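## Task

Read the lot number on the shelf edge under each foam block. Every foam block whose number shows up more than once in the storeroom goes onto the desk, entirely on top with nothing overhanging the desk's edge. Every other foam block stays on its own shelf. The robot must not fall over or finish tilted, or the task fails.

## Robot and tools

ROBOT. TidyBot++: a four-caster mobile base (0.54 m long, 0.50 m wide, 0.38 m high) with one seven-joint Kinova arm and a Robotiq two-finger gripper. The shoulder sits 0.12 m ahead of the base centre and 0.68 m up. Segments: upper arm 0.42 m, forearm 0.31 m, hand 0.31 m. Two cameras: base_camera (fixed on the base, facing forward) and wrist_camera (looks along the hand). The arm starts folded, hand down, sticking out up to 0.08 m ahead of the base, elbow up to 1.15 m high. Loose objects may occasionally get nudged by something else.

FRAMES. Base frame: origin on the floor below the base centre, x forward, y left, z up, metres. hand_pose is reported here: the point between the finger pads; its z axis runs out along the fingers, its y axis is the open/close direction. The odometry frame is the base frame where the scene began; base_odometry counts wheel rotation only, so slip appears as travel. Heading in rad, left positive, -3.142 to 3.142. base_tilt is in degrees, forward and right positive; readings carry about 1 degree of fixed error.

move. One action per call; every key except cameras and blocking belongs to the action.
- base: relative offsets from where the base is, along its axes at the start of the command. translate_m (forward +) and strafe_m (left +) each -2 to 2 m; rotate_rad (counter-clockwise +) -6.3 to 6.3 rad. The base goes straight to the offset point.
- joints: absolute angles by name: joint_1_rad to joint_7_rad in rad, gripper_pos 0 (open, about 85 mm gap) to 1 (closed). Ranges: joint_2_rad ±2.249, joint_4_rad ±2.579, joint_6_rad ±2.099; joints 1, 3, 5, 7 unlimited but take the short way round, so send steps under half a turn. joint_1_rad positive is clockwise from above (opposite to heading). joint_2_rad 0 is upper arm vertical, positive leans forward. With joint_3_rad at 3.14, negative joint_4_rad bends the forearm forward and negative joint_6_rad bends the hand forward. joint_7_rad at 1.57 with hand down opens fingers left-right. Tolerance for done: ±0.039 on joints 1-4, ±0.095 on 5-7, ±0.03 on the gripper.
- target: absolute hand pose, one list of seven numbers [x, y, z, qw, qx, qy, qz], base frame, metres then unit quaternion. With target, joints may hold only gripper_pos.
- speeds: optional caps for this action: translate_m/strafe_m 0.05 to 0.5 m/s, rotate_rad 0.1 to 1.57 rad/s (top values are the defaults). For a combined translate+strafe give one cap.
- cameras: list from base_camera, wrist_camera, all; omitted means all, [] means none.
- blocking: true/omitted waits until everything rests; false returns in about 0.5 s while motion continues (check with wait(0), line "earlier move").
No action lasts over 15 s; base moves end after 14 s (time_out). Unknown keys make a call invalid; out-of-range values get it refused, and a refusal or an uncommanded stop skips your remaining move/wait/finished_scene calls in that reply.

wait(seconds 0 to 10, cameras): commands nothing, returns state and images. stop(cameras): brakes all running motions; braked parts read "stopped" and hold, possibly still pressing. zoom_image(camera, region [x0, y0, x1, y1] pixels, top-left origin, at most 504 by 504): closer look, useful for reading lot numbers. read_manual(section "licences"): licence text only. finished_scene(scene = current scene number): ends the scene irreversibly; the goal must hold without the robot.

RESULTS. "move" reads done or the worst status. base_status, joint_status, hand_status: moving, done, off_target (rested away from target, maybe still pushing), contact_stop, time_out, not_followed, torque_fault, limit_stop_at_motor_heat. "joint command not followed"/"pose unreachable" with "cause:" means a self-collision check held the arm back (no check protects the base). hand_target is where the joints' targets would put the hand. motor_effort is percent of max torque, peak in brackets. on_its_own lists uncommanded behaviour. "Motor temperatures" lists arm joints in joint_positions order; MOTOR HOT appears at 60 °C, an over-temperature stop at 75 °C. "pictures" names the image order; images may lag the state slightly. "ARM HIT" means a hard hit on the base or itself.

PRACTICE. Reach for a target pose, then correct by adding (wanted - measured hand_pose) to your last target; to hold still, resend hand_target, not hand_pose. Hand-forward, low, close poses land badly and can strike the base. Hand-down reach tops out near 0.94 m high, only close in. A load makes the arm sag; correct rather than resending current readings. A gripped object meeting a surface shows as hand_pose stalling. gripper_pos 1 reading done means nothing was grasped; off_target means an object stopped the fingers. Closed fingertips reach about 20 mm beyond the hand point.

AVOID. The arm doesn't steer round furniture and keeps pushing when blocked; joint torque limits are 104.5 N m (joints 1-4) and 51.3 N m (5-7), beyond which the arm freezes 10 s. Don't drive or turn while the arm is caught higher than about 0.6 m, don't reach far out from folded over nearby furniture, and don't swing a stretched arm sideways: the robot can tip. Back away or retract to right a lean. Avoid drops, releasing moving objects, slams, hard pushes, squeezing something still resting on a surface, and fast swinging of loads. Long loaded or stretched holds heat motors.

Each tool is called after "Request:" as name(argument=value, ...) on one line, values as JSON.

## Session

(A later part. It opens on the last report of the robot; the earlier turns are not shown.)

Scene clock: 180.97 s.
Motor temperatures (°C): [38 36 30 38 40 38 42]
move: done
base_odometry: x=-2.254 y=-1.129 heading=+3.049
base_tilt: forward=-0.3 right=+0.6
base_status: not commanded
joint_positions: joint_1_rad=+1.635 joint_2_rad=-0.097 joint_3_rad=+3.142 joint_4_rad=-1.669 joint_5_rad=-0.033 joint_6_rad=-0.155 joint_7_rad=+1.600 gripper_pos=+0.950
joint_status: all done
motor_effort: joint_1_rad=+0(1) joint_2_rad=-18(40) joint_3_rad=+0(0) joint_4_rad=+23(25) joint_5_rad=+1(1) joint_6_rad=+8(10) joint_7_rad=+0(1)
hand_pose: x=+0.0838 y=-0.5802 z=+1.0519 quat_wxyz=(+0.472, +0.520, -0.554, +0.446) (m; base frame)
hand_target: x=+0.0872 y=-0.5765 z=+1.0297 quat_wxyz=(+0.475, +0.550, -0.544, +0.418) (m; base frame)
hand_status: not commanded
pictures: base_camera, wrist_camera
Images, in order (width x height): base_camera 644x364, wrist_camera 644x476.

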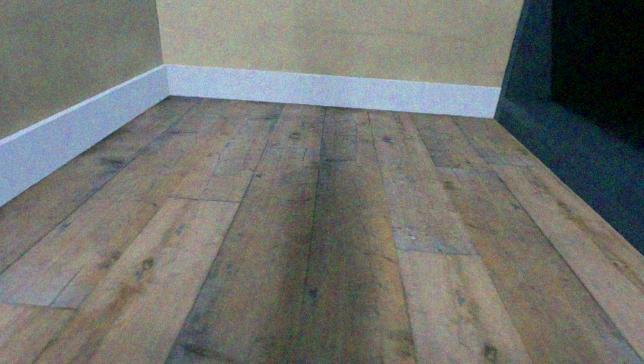

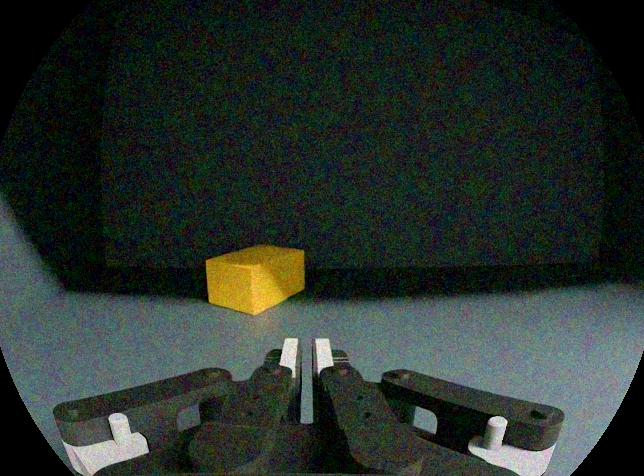

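Request:
move(joints={"joint_2_rad":-0.537,"joint_4_rad":-1.98,"joint_6_rad":-0.36,"gripper_pos":0})

Request:
move(base={"translate_m":0.42,"strafe_m":-0.1,"rotate_rad":-0.6}, speeds={"translate_m":0.2,"rotate_rad":0.3})

Scene clock: 184.13 s.
Motor temperatures (°C): [38 36 30 38 40 38 42]
move: done
base_odometry: x=-2.254 y=-1.129 heading=+3.049
base_tilt: forward=-0.3 right=+0.6
base_status: not commanded
joint_positions: joint_1_rad=+1.635 joint_2_rad=-0.529 joint_3_rad=+3.142 joint_4_rad=-1.948 joint_5_rad=-0.033 joint_6_rad=-0.310 joint_7_rad=+1.600 gripper_pos=+0.000
joint_status: all done
motor_effort: joint_1_rad=-1(1) joint_2_rad=-3(20) joint_3_rad=+1(1) joint_4_rad=+22(24) joint_5_rad=+1(1) joint_6_rad=+9(10) joint_7_rad=+0(1)
hand_pose: x=+0.0968 y=-0.4053 z=+1.0436 quat_wxyz=(+0.471, +0.522, -0.553, +0.447) (m; base frame)
hand_target: x=+0.0975 y=-0.3989 z=+1.0118 quat_wxyz=(+0.466, +0.558, -0.551, +0.410) (m; base frame)
hand_status: not commanded
pictures: base_camera, wrist_camera
Images, in order (width x height): base_camera 644x364, wrist_camera 644x476.

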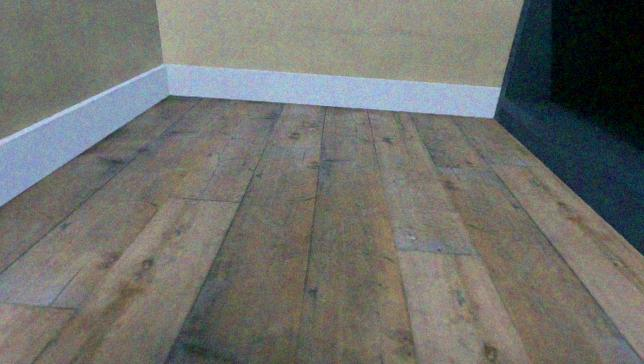

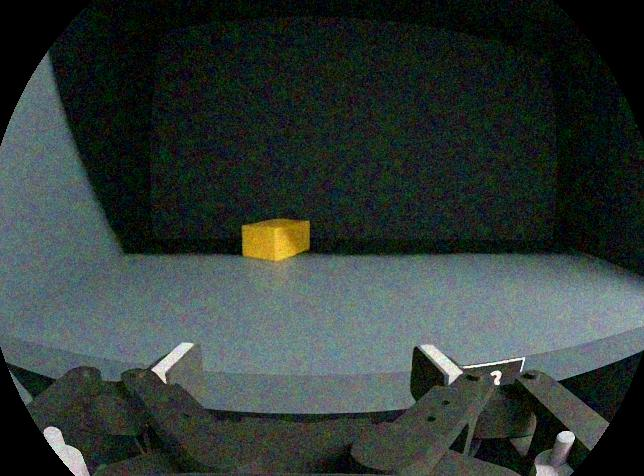

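Scene clock: 187.07 s.
Motor temperatures (°C): [38 36 30 38 40 38 42]
move: done
base_odometry: x=-2.663 y=-0.991 heading=+2.448
base_tilt: forward=-0.3 right=+0.6
base_status: done
joint_positions: joint_1_rad=+1.635 joint_2_rad=-0.531 joint_3_rad=+3.141 joint_4_rad=-1.949 joint_5_rad=-0.033 joint_6_rad=-0.313 joint_7_rad=+1.600 gripper_pos=+0.000
joint_status: not commanded
motor_effort: joint_1_rad=-1(1) joint_2_rad=-4(5) joint_3_rad=+0(2) joint_4_rad=+22(23) joint_5_rad=+1(1) joint_6_rad=+9(9) joint_7_rad=+0(1)
hand_pose: x=+0.0974 y=-0.4045 z=+1.0430 quat_wxyz=(+0.470, +0.523, -0.554, +0.447) (m; base frame)
hand_target: x=+0.0975 y=-0.3989 z=+1.0118 quat_wxyz=(+0.466, +0.558, -0.551, +0.410) (m; base frame)
hand_status: not commanded
pictures: base_camera, wrist_camera
Images, in order (width x height): base_camera 644x364, wrist_camera 644x476.

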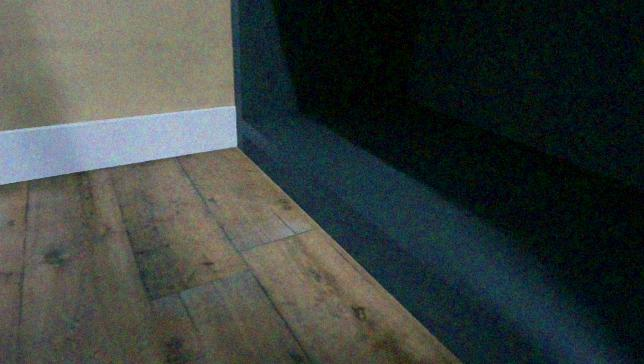

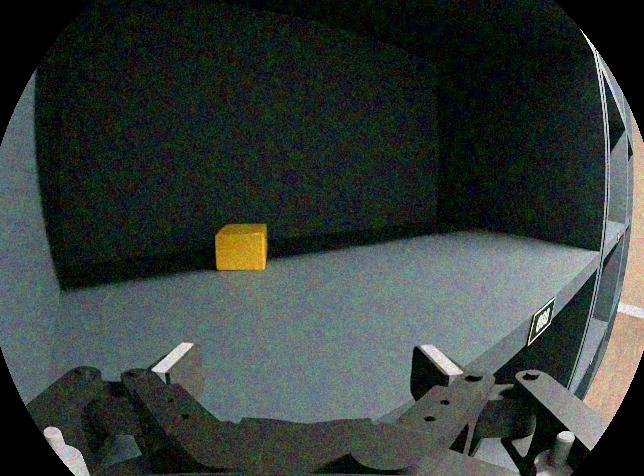

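Request:
move(base={"translate_m":0.062,"strafe_m":0.035}, speeds={"translate_m":0.1})

Request:
move(joints={"joint_2_rad":-0.1,"joint_4_rad":-1.7,"joint_6_rad":-0.17})

Scene clock: 188.63 s.
Motor temperatures (°C): [38 35 30 38 40 38 42]
move: done
base_odometry: x=-2.734 y=-0.978 heading=+2.447
base_tilt: forward=-0.4 right=+0.6
base_status: done
joint_positions: joint_1_rad=+1.646 joint_2_rad=-0.542 joint_3_rad=+3.158 joint_4_rad=-1.950 joint_5_rad=-0.032 joint_6_rad=-0.318 joint_7_rad=+1.601 gripper_pos=+0.000
joint_status: not commanded
motor_effort: joint_1_rad=-2(8) joint_2_rad=+0(8) joint_3_rad=-2(10) joint_4_rad=+22(23) joint_5_rad=+0(2) joint_6_rad=+9(10) joint_7_rad=+0(1)
hand_pose: x=+0.0845 y=-0.3993 z=+1.0457 quat_wxyz=(+0.475, +0.513, -0.560, +0.444) (m; base frame)
hand_target: x=+0.0975 y=-0.3989 z=+1.0118 quat_wxyz=(+0.466, +0.558, -0.551, +0.410) (m; base frame)
hand_status: not commanded
pictures: base_camera, wrist_camera
Images, in order (width x height): base_camera 644x364, wrist_camera 644x476.

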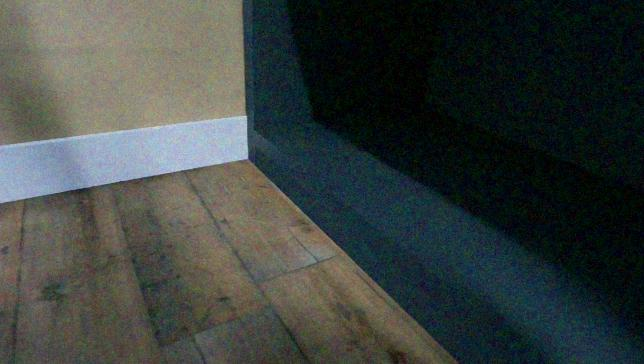

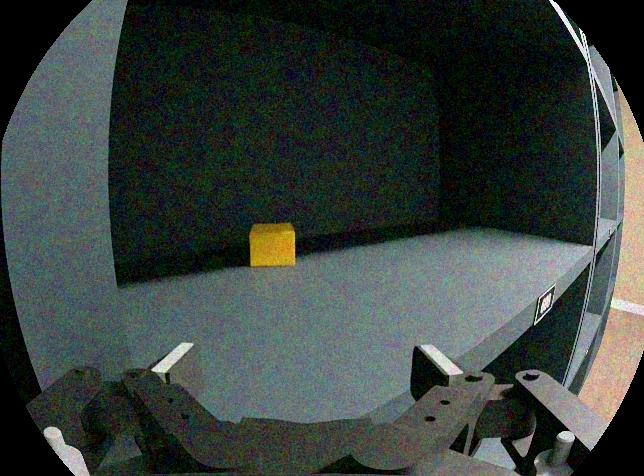

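Scene clock: 190.70 s.
Motor temperatures (°C): [38 36 30 38 40 38 42]
move: done
base_odometry: x=-2.733 y=-0.978 heading=+2.447
base_tilt: forward=-0.3 right=+0.6
base_status: not commanded
joint_positions: joint_1_rad=+1.631 joint_2_rad=-0.107 joint_3_rad=+3.139 joint_4_rad=-1.698 joint_5_rad=-0.016 joint_6_rad=-0.169 joint_7_rad=+1.641 gripper_pos=+0.000
joint_status: all done
motor_effort: joint_1_rad=-1(10) joint_2_rad=-17(49) joint_3_rad=+0(12) joint_4_rad=+23(40) joint_5_rad=+1(7) joint_6_rad=+8(33) joint_7_rad=+0(7)
hand_pose: x=+0.0880 y=-0.5744 z=+1.0353 quat_wxyz=(+0.474, +0.545, -0.545, +0.425) (m; base frame)
hand_target: x=+0.0872 y=-0.5765 z=+1.0297 quat_wxyz=(+0.475, +0.550, -0.544, +0.418) (m; base frame)
hand_status: not commanded
pictures: base_camera, wrist_camera
Images, in order (width x height): base_camera 644x364, wrist_camera 644x476.

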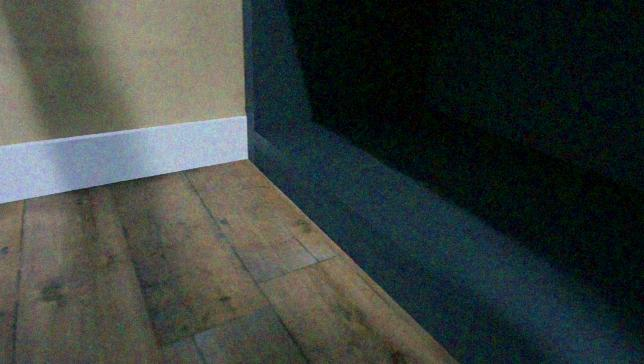

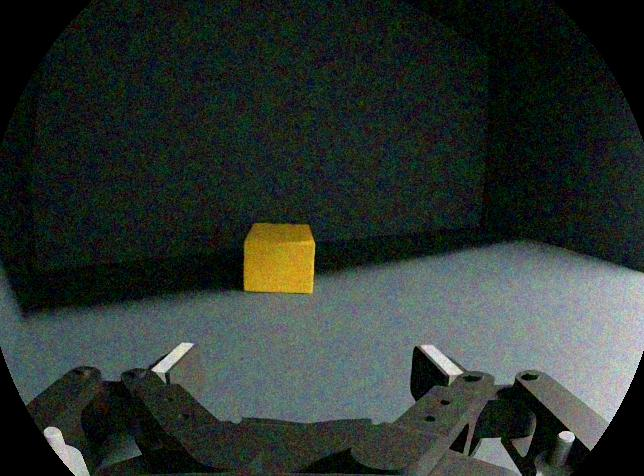

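Request:
move(joints={"joint_1_rad":1.57,"joint_2_rad":0.12,"joint_4_rad":-1.5,"joint_6_rad":-0.14})

Scene clock: 192.13 s.
Motor temperatures (°C): [38 36 30 38 40 38 42]
move: off_target
base_odometry: x=-2.733 y=-0.978 heading=+2.447
base_tilt: forward=-0.3 right=+0.6
base_status: not commanded
joint_positions: joint_1_rad=+1.609 joint_2_rad=+0.070 joint_3_rad=+3.159 joint_4_rad=-1.519 joint_5_rad=-0.016 joint_6_rad=-0.169 joint_7_rad=+1.641 gripper_pos=+0.000
joint_status: joint_1_rad off_target (ended at +1.609, target +1.570); joint_2_rad off_target (ended at +0.070, target +0.120); the others done
motor_effort: joint_1_rad=-6(8) joint_2_rad=-20(21) joint_3_rad=-5(7) joint_4_rad=+24(24) joint_5_rad=+0(1) joint_6_rad=+9(10) joint_7_rad=+0(1)
hand_pose: x=+0.0856 y=-0.6488 z=+1.0380 quat_wxyz=(+0.475, +0.545, -0.544, +0.426) (m; base frame)
hand_target: x=+0.1219 y=-0.6701 z=+1.0256 quat_wxyz=(+0.465, +0.564, -0.525, +0.435) (m; base frame)
hand_status: not commanded
pictures: base_camera, wrist_camera
Images, in order (width x height): base_camera 644x364, wrist_camera 644x476.

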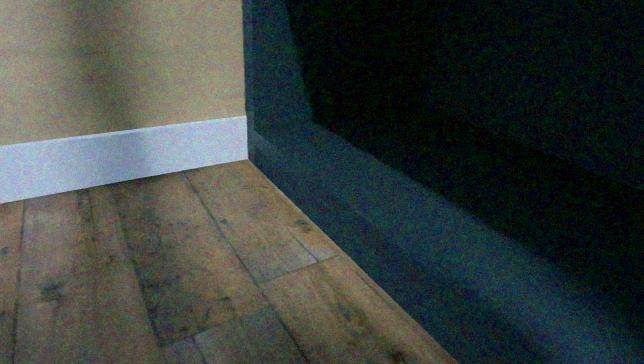

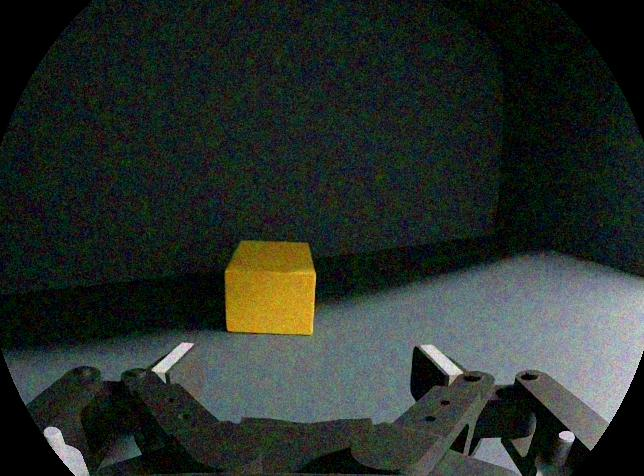

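Request:
move(joints={"joint_1_rad":1.615,"joint_2_rad":0.24,"joint_4_rad":-1.39,"joint_6_rad":-0.14})

Request:
move(joints={"joint_2_rad":0.36,"joint_4_rad":-1.265,"joint_6_rad":-0.13})

Scene clock: 193.33 s.
Motor temperatures (°C): [38 36 30 38 40 38 42]
move: done
base_odometry: x=-2.733 y=-0.978 heading=+2.447
base_tilt: forward=-0.3 right=+0.6
base_status: not commanded
joint_positions: joint_1_rad=+1.618 joint_2_rad=+0.221 joint_3_rad=+3.144 joint_4_rad=-1.395 joint_5_rad=-0.016 joint_6_rad=-0.165 joint_7_rad=+1.640 gripper_pos=+0.000
joint_status: all done
motor_effort: joint_1_rad=+0(9) joint_2_rad=-30(33) joint_3_rad=+0(7) joint_4_rad=+22(25) joint_5_rad=+1(2) joint_6_rad=+9(10) joint_7_rad=+0(1)
hand_pose: x=+0.0864 y=-0.7099 z=+1.0138 quat_wxyz=(+0.467, +0.551, -0.547, +0.422) (m; base frame)
hand_target: x=+0.0896 y=-0.7183 z=+1.0103 quat_wxyz=(+0.472, +0.554, -0.540, +0.422) (m; base frame)
hand_status: not commanded
pictures: base_camera, wrist_camera
Images, in order (width x height): base_camera 644x364, wrist_camera 644x476.

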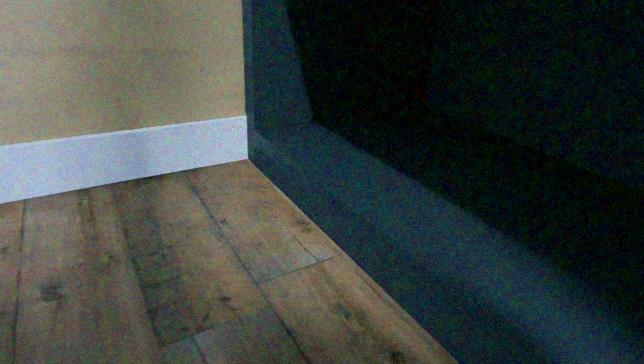

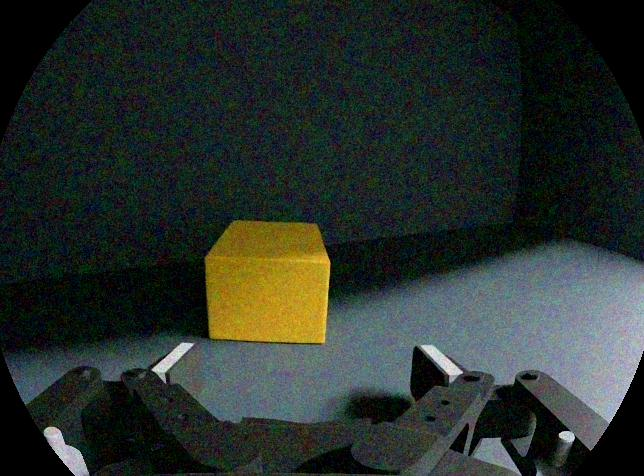

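Scene clock: 194.33 s.
Motor temperatures (°C): [38 36 30 38 40 38 42]
move: done
base_odometry: x=-2.733 y=-0.978 heading=+2.447
base_tilt: forward=-0.3 right=+0.6
base_status: not commanded
joint_positions: joint_1_rad=+1.618 joint_2_rad=+0.325 joint_3_rad=+3.144 joint_4_rad=-1.271 joint_5_rad=-0.016 joint_6_rad=-0.163 joint_7_rad=+1.640 gripper_pos=+0.000
joint_status: all done
motor_effort: joint_1_rad=+0(1) joint_2_rad=-32(33) joint_3_rad=+0(0) joint_4_rad=+23(24) joint_5_rad=+1(1) joint_6_rad=+9(9) joint_7_rad=+0(1)
hand_pose: x=+0.0844 y=-0.7535 z=+1.0144 quat_wxyz=(+0.473, +0.547, -0.543, +0.427) (m; base frame)
hand_target: x=+0.0874 y=-0.7675 z=+1.0016 quat_wxyz=(+0.476, +0.551, -0.537, +0.426) (m; base frame)
hand_status: not commanded
pictures: base_camera, wrist_camera
Images, in order (width x height): base_camera 644x364, wrist_camera 644x476.

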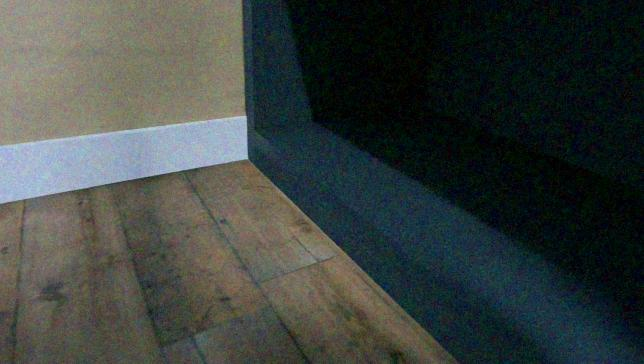

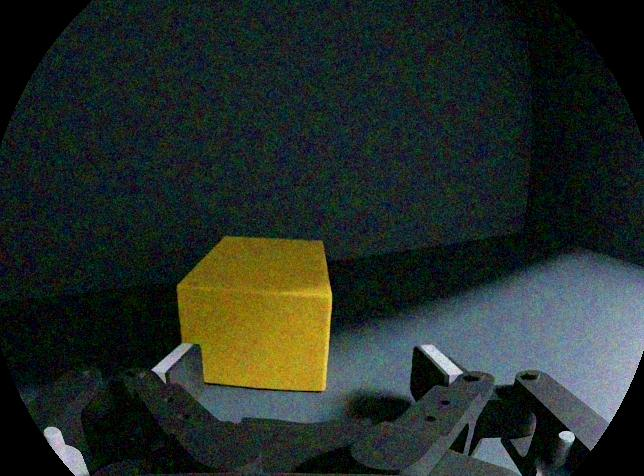

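Request:
move(joints={"joint_1_rad":1.585,"joint_2_rad":0.27,"joint_4_rad":-1.36,"joint_6_rad":-0.14})

Request:
move(joints={"joint_2_rad":0.36,"joint_4_rad":-1.265,"joint_6_rad":-0.13})

Scene clock: 197.23 s.
Motor temperatures (°C): [38 36 30 38 40 38 42]
move: done
base_odometry: x=-2.733 y=-0.978 heading=+2.447
base_tilt: forward=-0.3 right=+0.6
base_status: not commanded
joint_positions: joint_1_rad=+1.601 joint_2_rad=+0.266 joint_3_rad=+3.144 joint_4_rad=-1.334 joint_5_rad=-0.016 joint_6_rad=-0.163 joint_7_rad=+1.640 gripper_pos=+0.000
joint_status: all done
motor_effort: joint_1_rad=-1(2) joint_2_rad=-31(35) joint_3_rad=+0(1) joint_4_rad=+23(23) joint_5_rad=+1(1) joint_6_rad=+9(10) joint_7_rad=+0(1)
hand_pose: x=+0.0980 y=-0.7300 z=+1.0196 quat_wxyz=(+0.468, +0.552, -0.539, +0.431) (m; base frame)
hand_target: x=+0.1110 y=-0.7311 z=+1.0071 quat_wxyz=(+0.466, +0.562, -0.532, +0.429) (m; base frame)
hand_status: not commanded
pictures: base_camera, wrist_camera
Images, in order (width x height): base_camera 644x364, wrist_camera 644x476.

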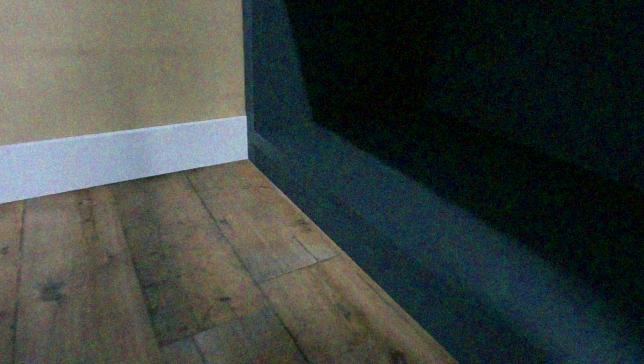

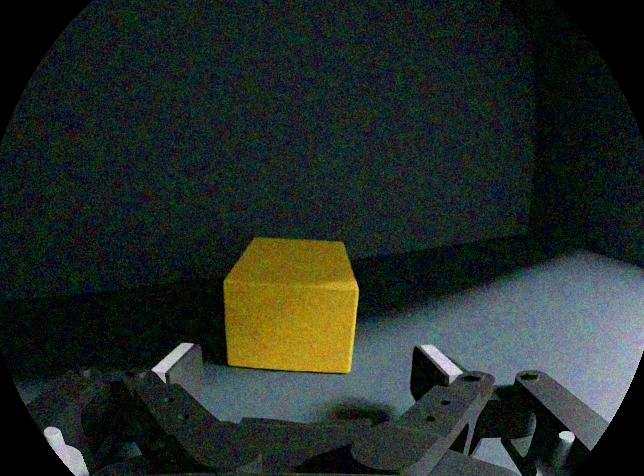

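Scene clock: 198.13 s.
Motor temperatures (°C): [38 36 30 38 40 38 42]
move: done
base_odometry: x=-2.733 y=-0.978 heading=+2.447
base_tilt: forward=-0.3 right=+0.6
base_status: not commanded
joint_positions: joint_1_rad=+1.601 joint_2_rad=+0.327 joint_3_rad=+3.144 joint_4_rad=-1.269 joint_5_rad=-0.016 joint_6_rad=-0.162 joint_7_rad=+1.640 gripper_pos=+0.000
joint_status: all done
motor_effort: joint_1_rad=+0(1) joint_2_rad=-32(34) joint_3_rad=+0(0) joint_4_rad=+22(23) joint_5_rad=+1(1) joint_6_rad=+8(10) joint_7_rad=+0(1)
hand_pose: x=+0.0972 y=-0.7550 z=+1.0146 quat_wxyz=(+0.470, +0.551, -0.538, +0.432) (m; base frame)
hand_target: x=+0.1104 y=-0.7681 z=+1.0016 quat_wxyz=(+0.470, +0.559, -0.528, +0.433) (m; base frame)
hand_status: not commanded
pictures: base_camera, wrist_camera
Images, in order (width x height): base_camera 644x364, wrist_camera 644x476.

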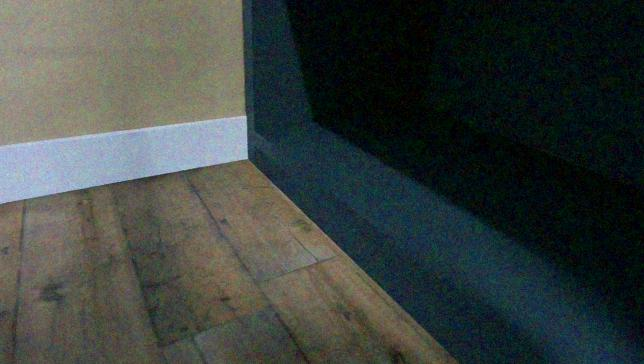

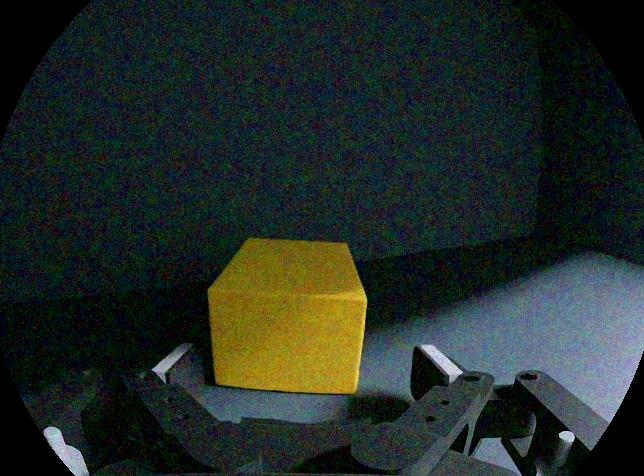

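Now it fits; advance ~6 cm.

Request:
move(joints={"joint_2_rad":0.435,"joint_4_rad":-1.17,"joint_6_rad":-0.12})

Request:
move(joints={"joint_2_rad":0.5,"joint_4_rad":-1.08,"joint_6_rad":-0.11})

Request:
move(joints={"gripper_pos":0.5})

Scene clock: 199.23 s.
Motor temperatures (°C): [38 36 30 38 40 38 42]
move: done
base_odometry: x=-2.733 y=-0.978 heading=+2.447
base_tilt: forward=-0.4 right=+0.6
base_status: not commanded
joint_positions: joint_1_rad=+1.601 joint_2_rad=+0.398 joint_3_rad=+3.144 joint_4_rad=-1.177 joint_5_rad=-0.016 joint_6_rad=-0.161 joint_7_rad=+1.640 gripper_pos=+0.000
joint_status: all done
motor_effort: joint_1_rad=-1(1) joint_2_rad=-34(35) joint_3_rad=+0(0) joint_4_rad=+22(23) joint_5_rad=+1(1) joint_6_rad=+7(9) joint_7_rad=+0(1)
hand_pose: x=+0.0964 y=-0.7841 z=+1.0175 quat_wxyz=(+0.476, +0.546, -0.533, +0.438) (m; base frame)
hand_target: x=+0.1099 y=-0.7990 z=+1.0048 quat_wxyz=(+0.478, +0.552, -0.522, +0.441) (m; base frame)
hand_status: not commanded
pictures: base_camera, wrist_camera
Images, in order (width x height): base_camera 644x364, wrist_camera 644x476.

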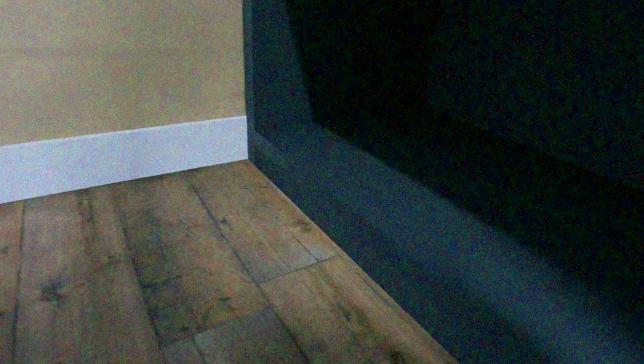

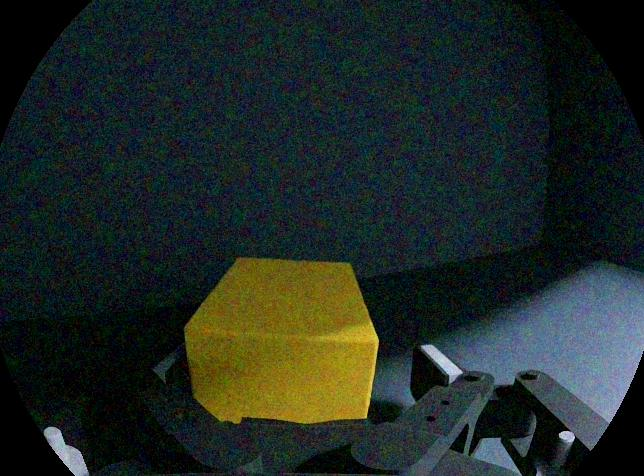

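Scene clock: 200.13 s.
Motor temperatures (°C): [38 36 30 38 40 38 42]
move: done
base_odometry: x=-2.733 y=-0.978 heading=+2.447
base_tilt: forward=-0.3 right=+0.6
base_status: not commanded
joint_positions: joint_1_rad=+1.601 joint_2_rad=+0.464 joint_3_rad=+3.144 joint_4_rad=-1.089 joint_5_rad=-0.016 joint_6_rad=-0.157 joint_7_rad=+1.640 gripper_pos=+0.000
joint_status: all done
motor_effort: joint_1_rad=+0(1) joint_2_rad=-37(38) joint_3_rad=+0(0) joint_4_rad=+22(23) joint_5_rad=+1(1) joint_6_rad=+9(10) joint_7_rad=+0(1)
hand_pose: x=+0.0956 y=-0.8105 z=+1.0210 quat_wxyz=(+0.483, +0.540, -0.527, +0.444) (m; base frame)
hand_target: x=+0.1095 y=-0.8251 z=+1.0112 quat_wxyz=(+0.488, +0.543, -0.514, +0.450) (m; base frame)
hand_status: not commanded
pictures: base_camera, wrist_camera
Images, in order (width x height): base_camera 644x364, wrist_camera 644x476.

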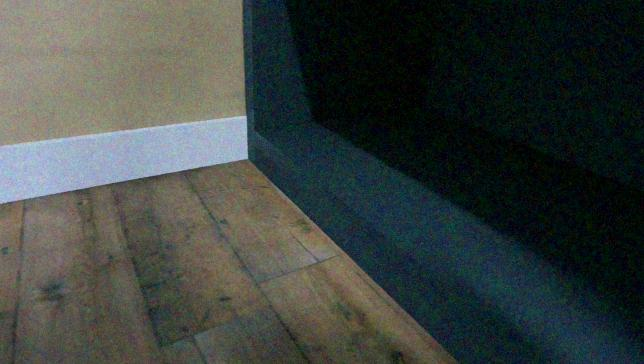

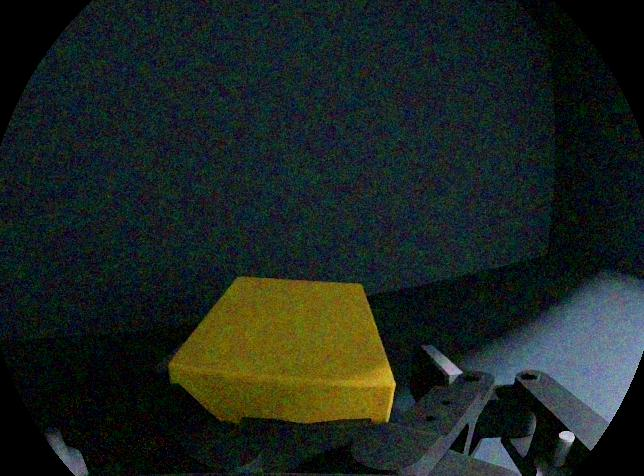

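Scene clock: 200.97 s.
Motor temperatures (°C): [38 36 30 38 40 38 42]
move: off_target
base_odometry: x=-2.733 y=-0.978 heading=+2.447
base_tilt: forward=-0.4 right=+0.6
base_status: not commanded
joint_positions: joint_1_rad=+1.601 joint_2_rad=+0.464 joint_3_rad=+3.144 joint_4_rad=-1.088 joint_5_rad=-0.016 joint_6_rad=-0.157 joint_7_rad=+1.640 gripper_pos=+0.381
joint_status: gripper_pos off_target (ended at +0.381, target +0.500)
motor_effort: joint_1_rad=-1(1) joint_2_rad=-36(37) joint_3_rad=+0(0) joint_4_rad=+22(23) joint_5_rad=+1(1) joint_6_rad=+9(9) joint_7_rad=+0(0)
hand_pose: x=+0.0956 y=-0.8106 z=+1.0213 quat_wxyz=(+0.484, +0.540, -0.526, +0.444) (m; base frame)
hand_target: x=+0.1095 y=-0.8251 z=+1.0112 quat_wxyz=(+0.488, +0.543, -0.514, +0.450) (m; base frame)
hand_status: not commanded
pictures: base_camera, wrist_camera
Images, in order (width x height): base_camera 644x364, wrist_camera 644x476.

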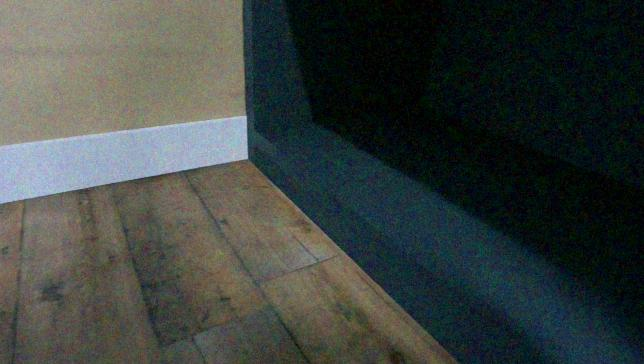

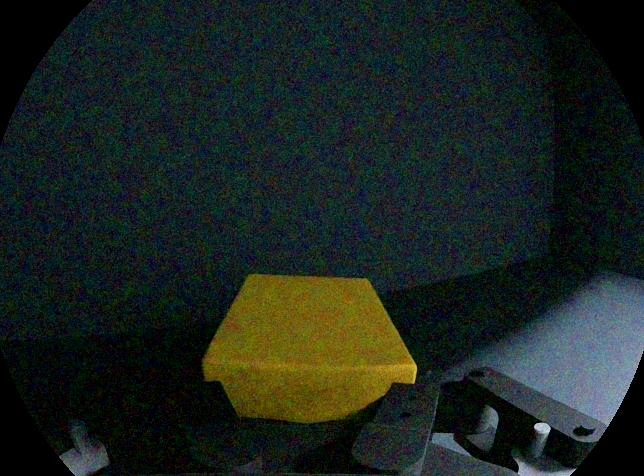

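Request:
move(joints={"gripper_pos":0.6,"joint_2_rad":0.43,"joint_4_rad":-0.98,"joint_6_rad":-0.11,"joint_1_rad":1.62})

Request:
move(joints={"joint_1_rad":1.65,"joint_2_rad":0.07,"joint_4_rad":-1.4,"joint_6_rad":-0.14})

Request:
move(joints={"joint_1_rad":1.65,"joint_2_rad":-0.55,"joint_4_rad":-1.9,"joint_6_rad":-0.33})

Scene clock: 202.27 s.
Motor temperatures (°C): [38 36 30 38 40 38 42]
move: off_target
base_odometry: x=-2.733 y=-0.978 heading=+2.447
base_tilt: forward=-0.3 right=+0.6
base_status: not commanded
joint_positions: joint_1_rad=+1.606 joint_2_rad=+0.413 joint_3_rad=+3.144 joint_4_rad=-0.988 joint_5_rad=-0.016 joint_6_rad=-0.155 joint_7_rad=+1.640 gripper_pos=+0.381
joint_status: gripper_pos off_target (ended at +0.381, target +0.600); the others done
motor_effort: joint_1_rad=+0(2) joint_2_rad=-36(42) joint_3_rad=+0(1) joint_4_rad=+23(26) joint_5_rad=+1(1) joint_6_rad=+9(10) joint_7_rad=+0(1)
hand_pose: x=+0.0923 y=-0.7896 z=+1.1249 quat_wxyz=(+0.526, +0.501, -0.491, +0.481) (m; base frame)
hand_target: x=+0.0820 y=-0.7957 z=+1.1304 quat_wxyz=(+0.541, +0.492, -0.482, +0.482) (m; base frame)
hand_status: not commanded
pictures: base_camera, wrist_camera
Images, in order (width x height): base_camera 644x364, wrist_camera 644x476.

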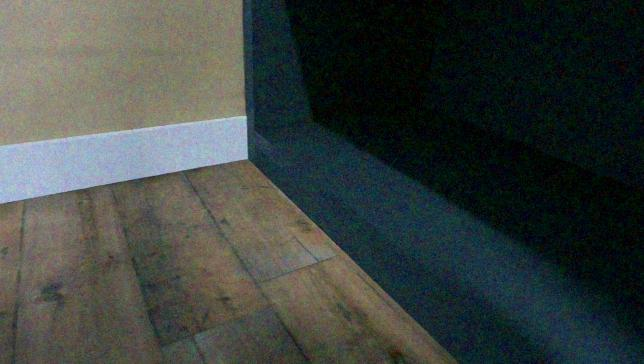

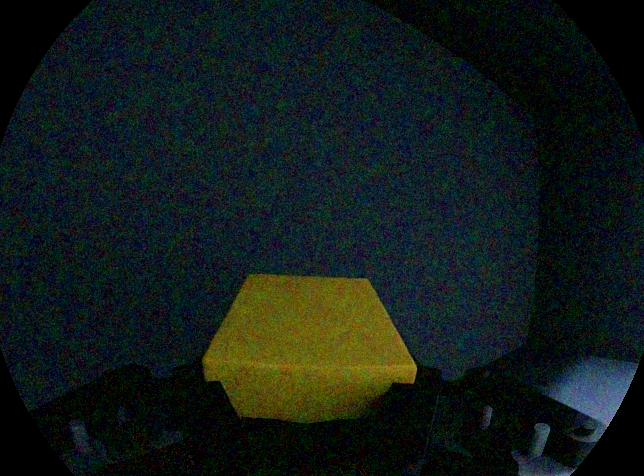

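Scene clock: 204.17 s.
Motor temperatures (°C): [38 36 30 38 40 38 42]
move: done
base_odometry: x=-2.733 y=-0.978 heading=+2.447
base_tilt: forward=-0.4 right=+0.6
base_status: not commanded
joint_positions: joint_1_rad=+1.647 joint_2_rad=+0.062 joint_3_rad=+3.145 joint_4_rad=-1.369 joint_5_rad=-0.016 joint_6_rad=-0.154 joint_7_rad=+1.640 gripper_pos=+0.381
joint_status: all done
motor_effort: joint_1_rad=-1(10) joint_2_rad=-24(39) joint_3_rad=+0(7) joint_4_rad=+23(24) joint_5_rad=+1(1) joint_6_rad=+9(10) joint_7_rad=+0(1)
hand_pose: x=+0.0695 y=-0.6467 z=+1.1410 quat_wxyz=(+0.528, +0.498, -0.509, +0.463) (m; base frame)
hand_target: x=+0.0696 y=-0.6514 z=+1.1210 quat_wxyz=(+0.525, +0.508, -0.512, +0.453) (m; base frame)
hand_status: not commanded
pictures: base_camera, wrist_camera
Images, in order (width x height): base_camera 644x364, wrist_camera 644x476.

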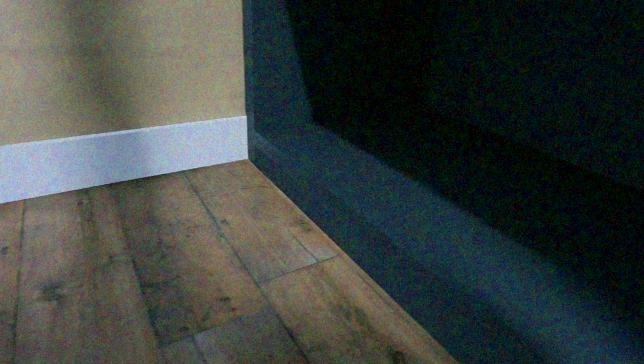

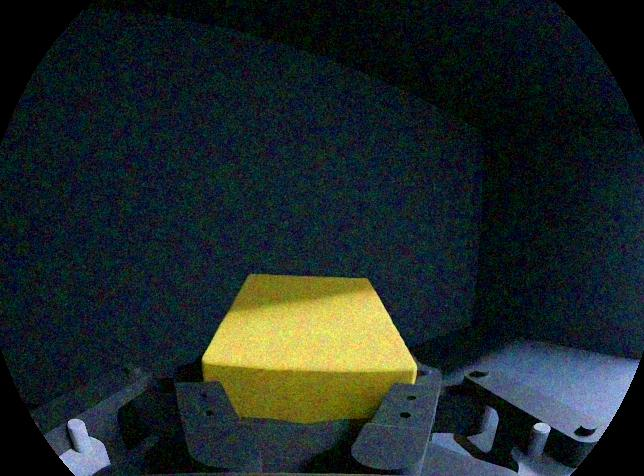

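Scene clock: 206.03 s.
Motor temperatures (°C): [38 36 30 38 40 38 42]
move: done
base_odometry: x=-2.733 y=-0.978 heading=+2.447
base_tilt: forward=-0.4 right=+0.6
base_status: not commanded
joint_positions: joint_1_rad=+1.659 joint_2_rad=-0.545 joint_3_rad=+3.151 joint_4_rad=-1.868 joint_5_rad=-0.016 joint_6_rad=-0.281 joint_7_rad=+1.640 gripper_pos=+0.388
joint_status: all done
motor_effort: joint_1_rad=+0(8) joint_2_rad=-3(27) joint_3_rad=+1(9) joint_4_rad=+22(24) joint_5_rad=+0(1) joint_6_rad=+8(10) joint_7_rad=+0(1)
hand_pose: x=+0.0812 y=-0.3959 z=+1.1087 quat_wxyz=(+0.525, +0.497, -0.519, +0.456) (m; base frame)
hand_target: x=+0.0899 y=-0.3952 z=+1.0754 quat_wxyz=(+0.506, +0.524, -0.529, +0.436) (m; base frame)
hand_status: not commanded
pictures: base_camera, wrist_camera
Images, in order (width x height): base_camera 644x364, wrist_camera 644x476.

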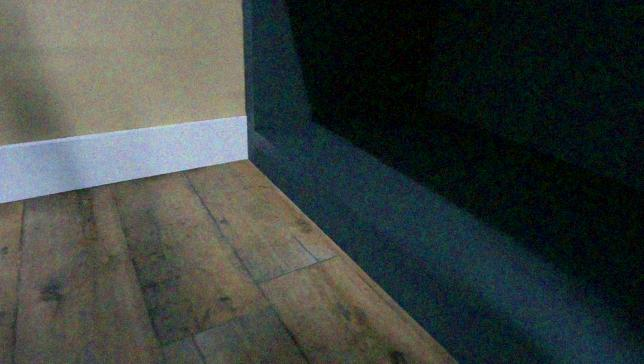

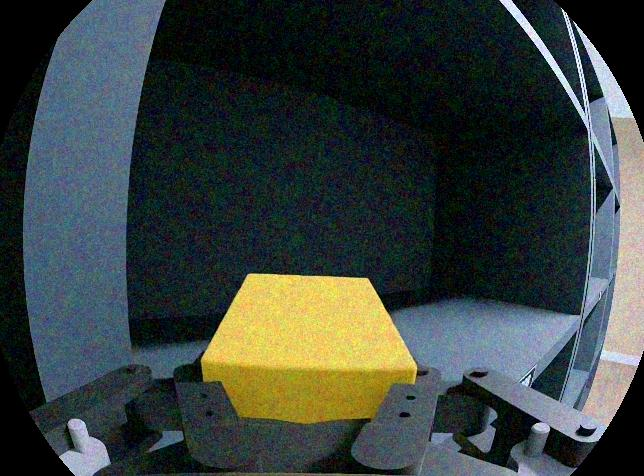

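Request:
move(base={"translate_m":-0.15,"strafe_m":0.12}, speeds={"translate_m":0.15})

Request:
move(base={"rotate_rad":0.355}, joints={"joint_2_rad":-0.75,"joint_4_rad":-2.2,"joint_6_rad":-0.3})

Request:
move(joints={"joint_1_rad":0.3})

Scene clock: 208.27 s.
Motor temperatures (°C): [38 36 30 38 40 38 42]
move: done
base_odometry: x=-2.695 y=-1.167 heading=+2.447
base_tilt: forward=-0.4 right=+0.6
base_status: done
joint_positions: joint_1_rad=+1.659 joint_2_rad=-0.546 joint_3_rad=+3.149 joint_4_rad=-1.870 joint_5_rad=-0.016 joint_6_rad=-0.284 joint_7_rad=+1.640 gripper_pos=+0.388
joint_status: not commanded
motor_effort: joint_1_rad=+0(1) joint_2_rad=-3(5) joint_3_rad=+1(2) joint_4_rad=+22(23) joint_5_rad=+1(1) joint_6_rad=+10(10) joint_7_rad=+0(0)
hand_pose: x=+0.0826 y=-0.3959 z=+1.1065 quat_wxyz=(+0.524, +0.499, -0.519, +0.455) (m; base frame)
hand_target: x=+0.0899 y=-0.3952 z=+1.0754 quat_wxyz=(+0.506, +0.524, -0.529, +0.436) (m; base frame)
hand_status: not commanded
pictures: base_camera, wrist_camera
Images, in order (width x height): base_camera 644x364, wrist_camera 644x476.

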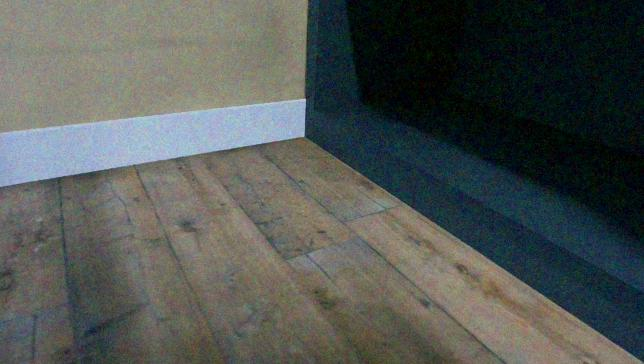

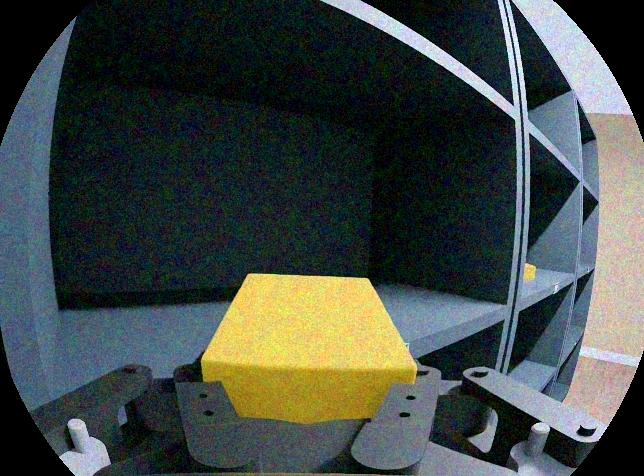

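Scene clock: 209.67 s.
Motor temperatures (°C): [38 36 30 38 40 38 42]
move: done
base_odometry: x=-2.695 y=-1.167 heading=+2.801
base_tilt: forward=-0.4 right=+0.6
base_status: done
joint_positions: joint_1_rad=+1.659 joint_2_rad=-0.736 joint_3_rad=+3.148 joint_4_rad=-2.170 joint_5_rad=-0.016 joint_6_rad=-0.284 joint_7_rad=+1.640 gripper_pos=+0.388
joint_status: all done
motor_effort: joint_1_rad=+0(1) joint_2_rad=+3(5) joint_3_rad=+1(2) joint_4_rad=+22(24) joint_5_rad=+1(1) joint_6_rad=+9(10) joint_7_rad=-1(1)
hand_pose: x=+0.0892 y=-0.3356 z=+0.9905 quat_wxyz=(+0.492, +0.525, -0.546, +0.429) (m; base frame)
hand_target: x=+0.0948 y=-0.3307 z=+0.9721 quat_wxyz=(+0.486, +0.541, -0.545, +0.418) (m; base frame)
hand_status: not commanded
pictures: base_camera, wrist_camera
Images, in order (width x height): base_camera 644x364, wrist_camera 644x476.

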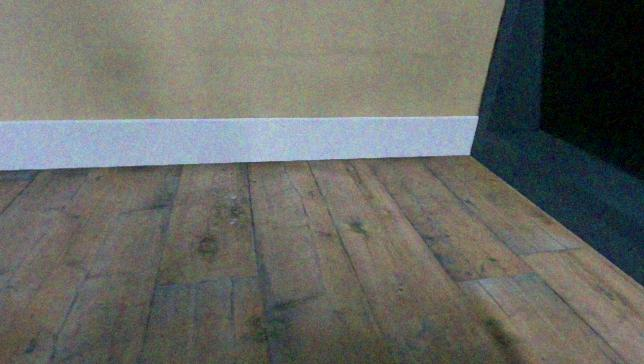

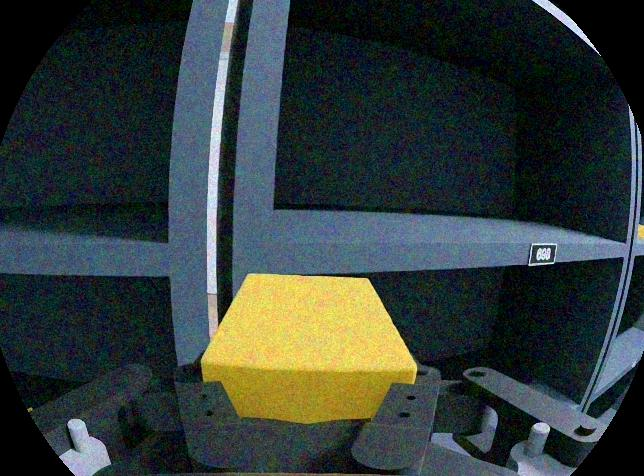

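Scene clock: 212.27 s.
Motor temperatures (°C): [38 36 30 38 40 38 42]
move: done
base_odometry: x=-2.695 y=-1.167 heading=+2.801
base_tilt: forward=-0.4 right=+0.6
base_status: not commanded
joint_positions: joint_1_rad=+0.319 joint_2_rad=-0.736 joint_3_rad=+3.148 joint_4_rad=-2.170 joint_5_rad=-0.016 joint_6_rad=-0.284 joint_7_rad=+1.640 gripper_pos=+0.388
joint_status: all done
motor_effort: joint_1_rad=-1(2) joint_2_rad=+3(4) joint_3_rad=+1(1) joint_4_rad=+22(24) joint_5_rad=+1(1) joint_6_rad=+9(9) joint_7_rad=+0(1)
hand_pose: x=+0.4390 y=-0.1055 z=+0.9905 quat_wxyz=(+0.119, +0.751, -0.101, +0.642) (m; base frame)
hand_target: x=+0.4364 y=-0.0960 z=+0.9721 quat_wxyz=(+0.118, +0.763, -0.088, +0.630) (m; base frame)
hand_status: not commanded
pictures: base_camera, wrist_camera
Images, in order (width x height): base_camera 644x364, wrist_camera 644x476.

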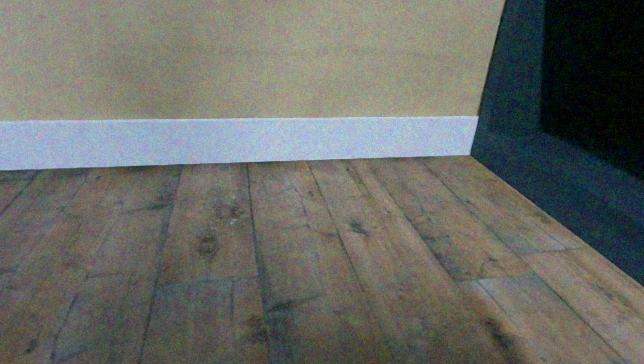

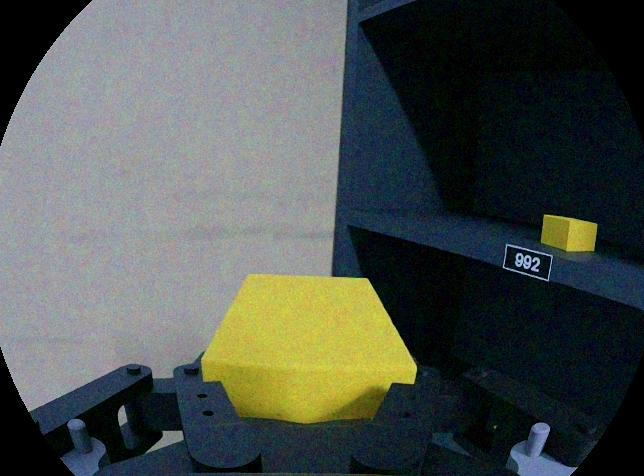

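Request:
move(joints={"joint_1_rad":0.0})

Request:
move(base={"translate_m":-1.2})

Scene clock: 213.83 s.
Motor temperatures (°C): [38 36 30 38 40 38 42]
move: done
base_odometry: x=-2.695 y=-1.167 heading=+2.801
base_tilt: forward=-0.3 right=+0.6
base_status: not commanded
joint_positions: joint_1_rad=+0.018 joint_2_rad=-0.736 joint_3_rad=+3.148 joint_4_rad=-2.170 joint_5_rad=-0.016 joint_6_rad=-0.284 joint_7_rad=+1.640 gripper_pos=+0.388
joint_status: all done
motor_effort: joint_1_rad=+0(2) joint_2_rad=+2(4) joint_3_rad=+1(1) joint_4_rad=+23(23) joint_5_rad=+1(1) joint_6_rad=+8(10) joint_7_rad=+0(1)
hand_pose: x=+0.4559 y=-0.0061 z=+0.9905 quat_wxyz=(+0.022, +0.757, +0.012, +0.652) (m; base frame)
hand_target: x=+0.4506 y=+0.0021 z=+0.9721 quat_wxyz=(+0.022, +0.767, +0.027, +0.641) (m; base frame)
hand_status: not commanded
pictures: base_camera, wrist_camera
Images, in order (width x height): base_camera 644x364, wrist_camera 644x476.

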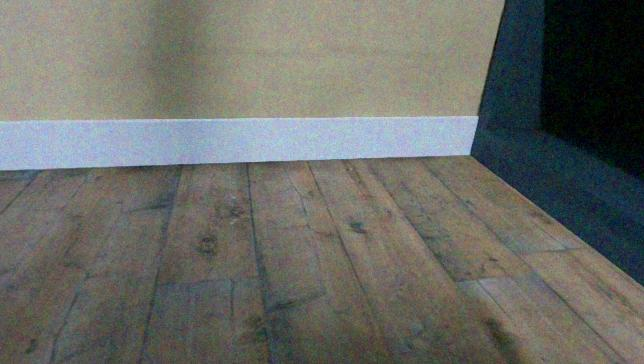

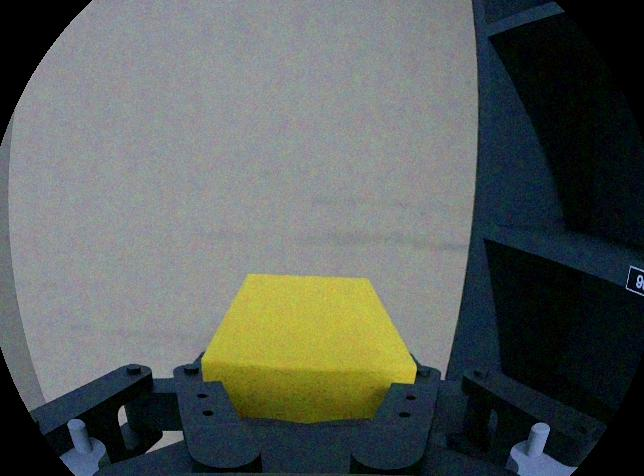

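Scene clock: 220.07 s.
Motor temperatures (°C): [38 36 30 38 40 38 42]
move: time_out
base_odometry: x=-1.566 y=-1.567 heading=+2.803
base_tilt: forward=-0.4 right=+0.6
base_status: translate_m time_out (by the wheels' count: -1.198 of -1.200)
joint_positions: joint_1_rad=+0.015 joint_2_rad=-0.749 joint_3_rad=+3.145 joint_4_rad=-2.172 joint_5_rad=-0.016 joint_6_rad=-0.284 joint_7_rad=+1.640 gripper_pos=+0.388
joint_status: not commanded
motor_effort: joint_1_rad=+0(4) joint_2_rad=+3(8) joint_3_rad=+1(4) joint_4_rad=+23(24) joint_5_rad=+1(1) joint_6_rad=+9(10) joint_7_rad=+0(1)
hand_pose: x=+0.4519 y=-0.0040 z=+0.9938 quat_wxyz=(+0.021, +0.754, +0.014, +0.657) (m; base frame)
hand_target: x=+0.4506 y=+0.0021 z=+0.9721 quat_wxyz=(+0.022, +0.767, +0.027, +0.641) (m; base frame)
hand_status: not commanded
pictures: base_camera, wrist_camera
Images, in order (width x height): base_camera 644x364, wrist_camera 644x476.

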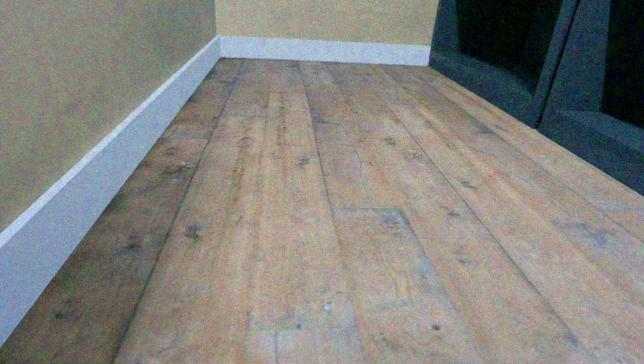

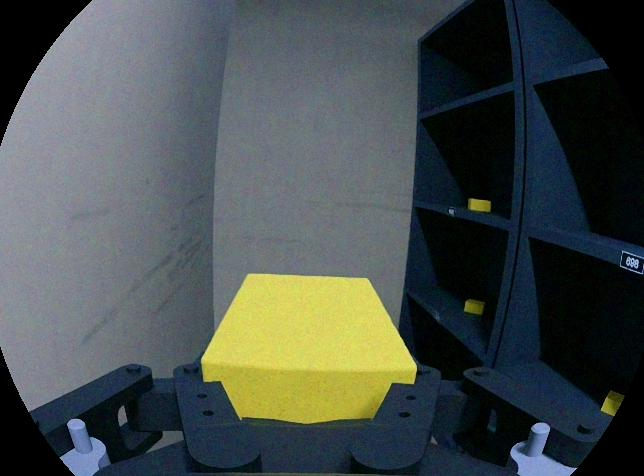

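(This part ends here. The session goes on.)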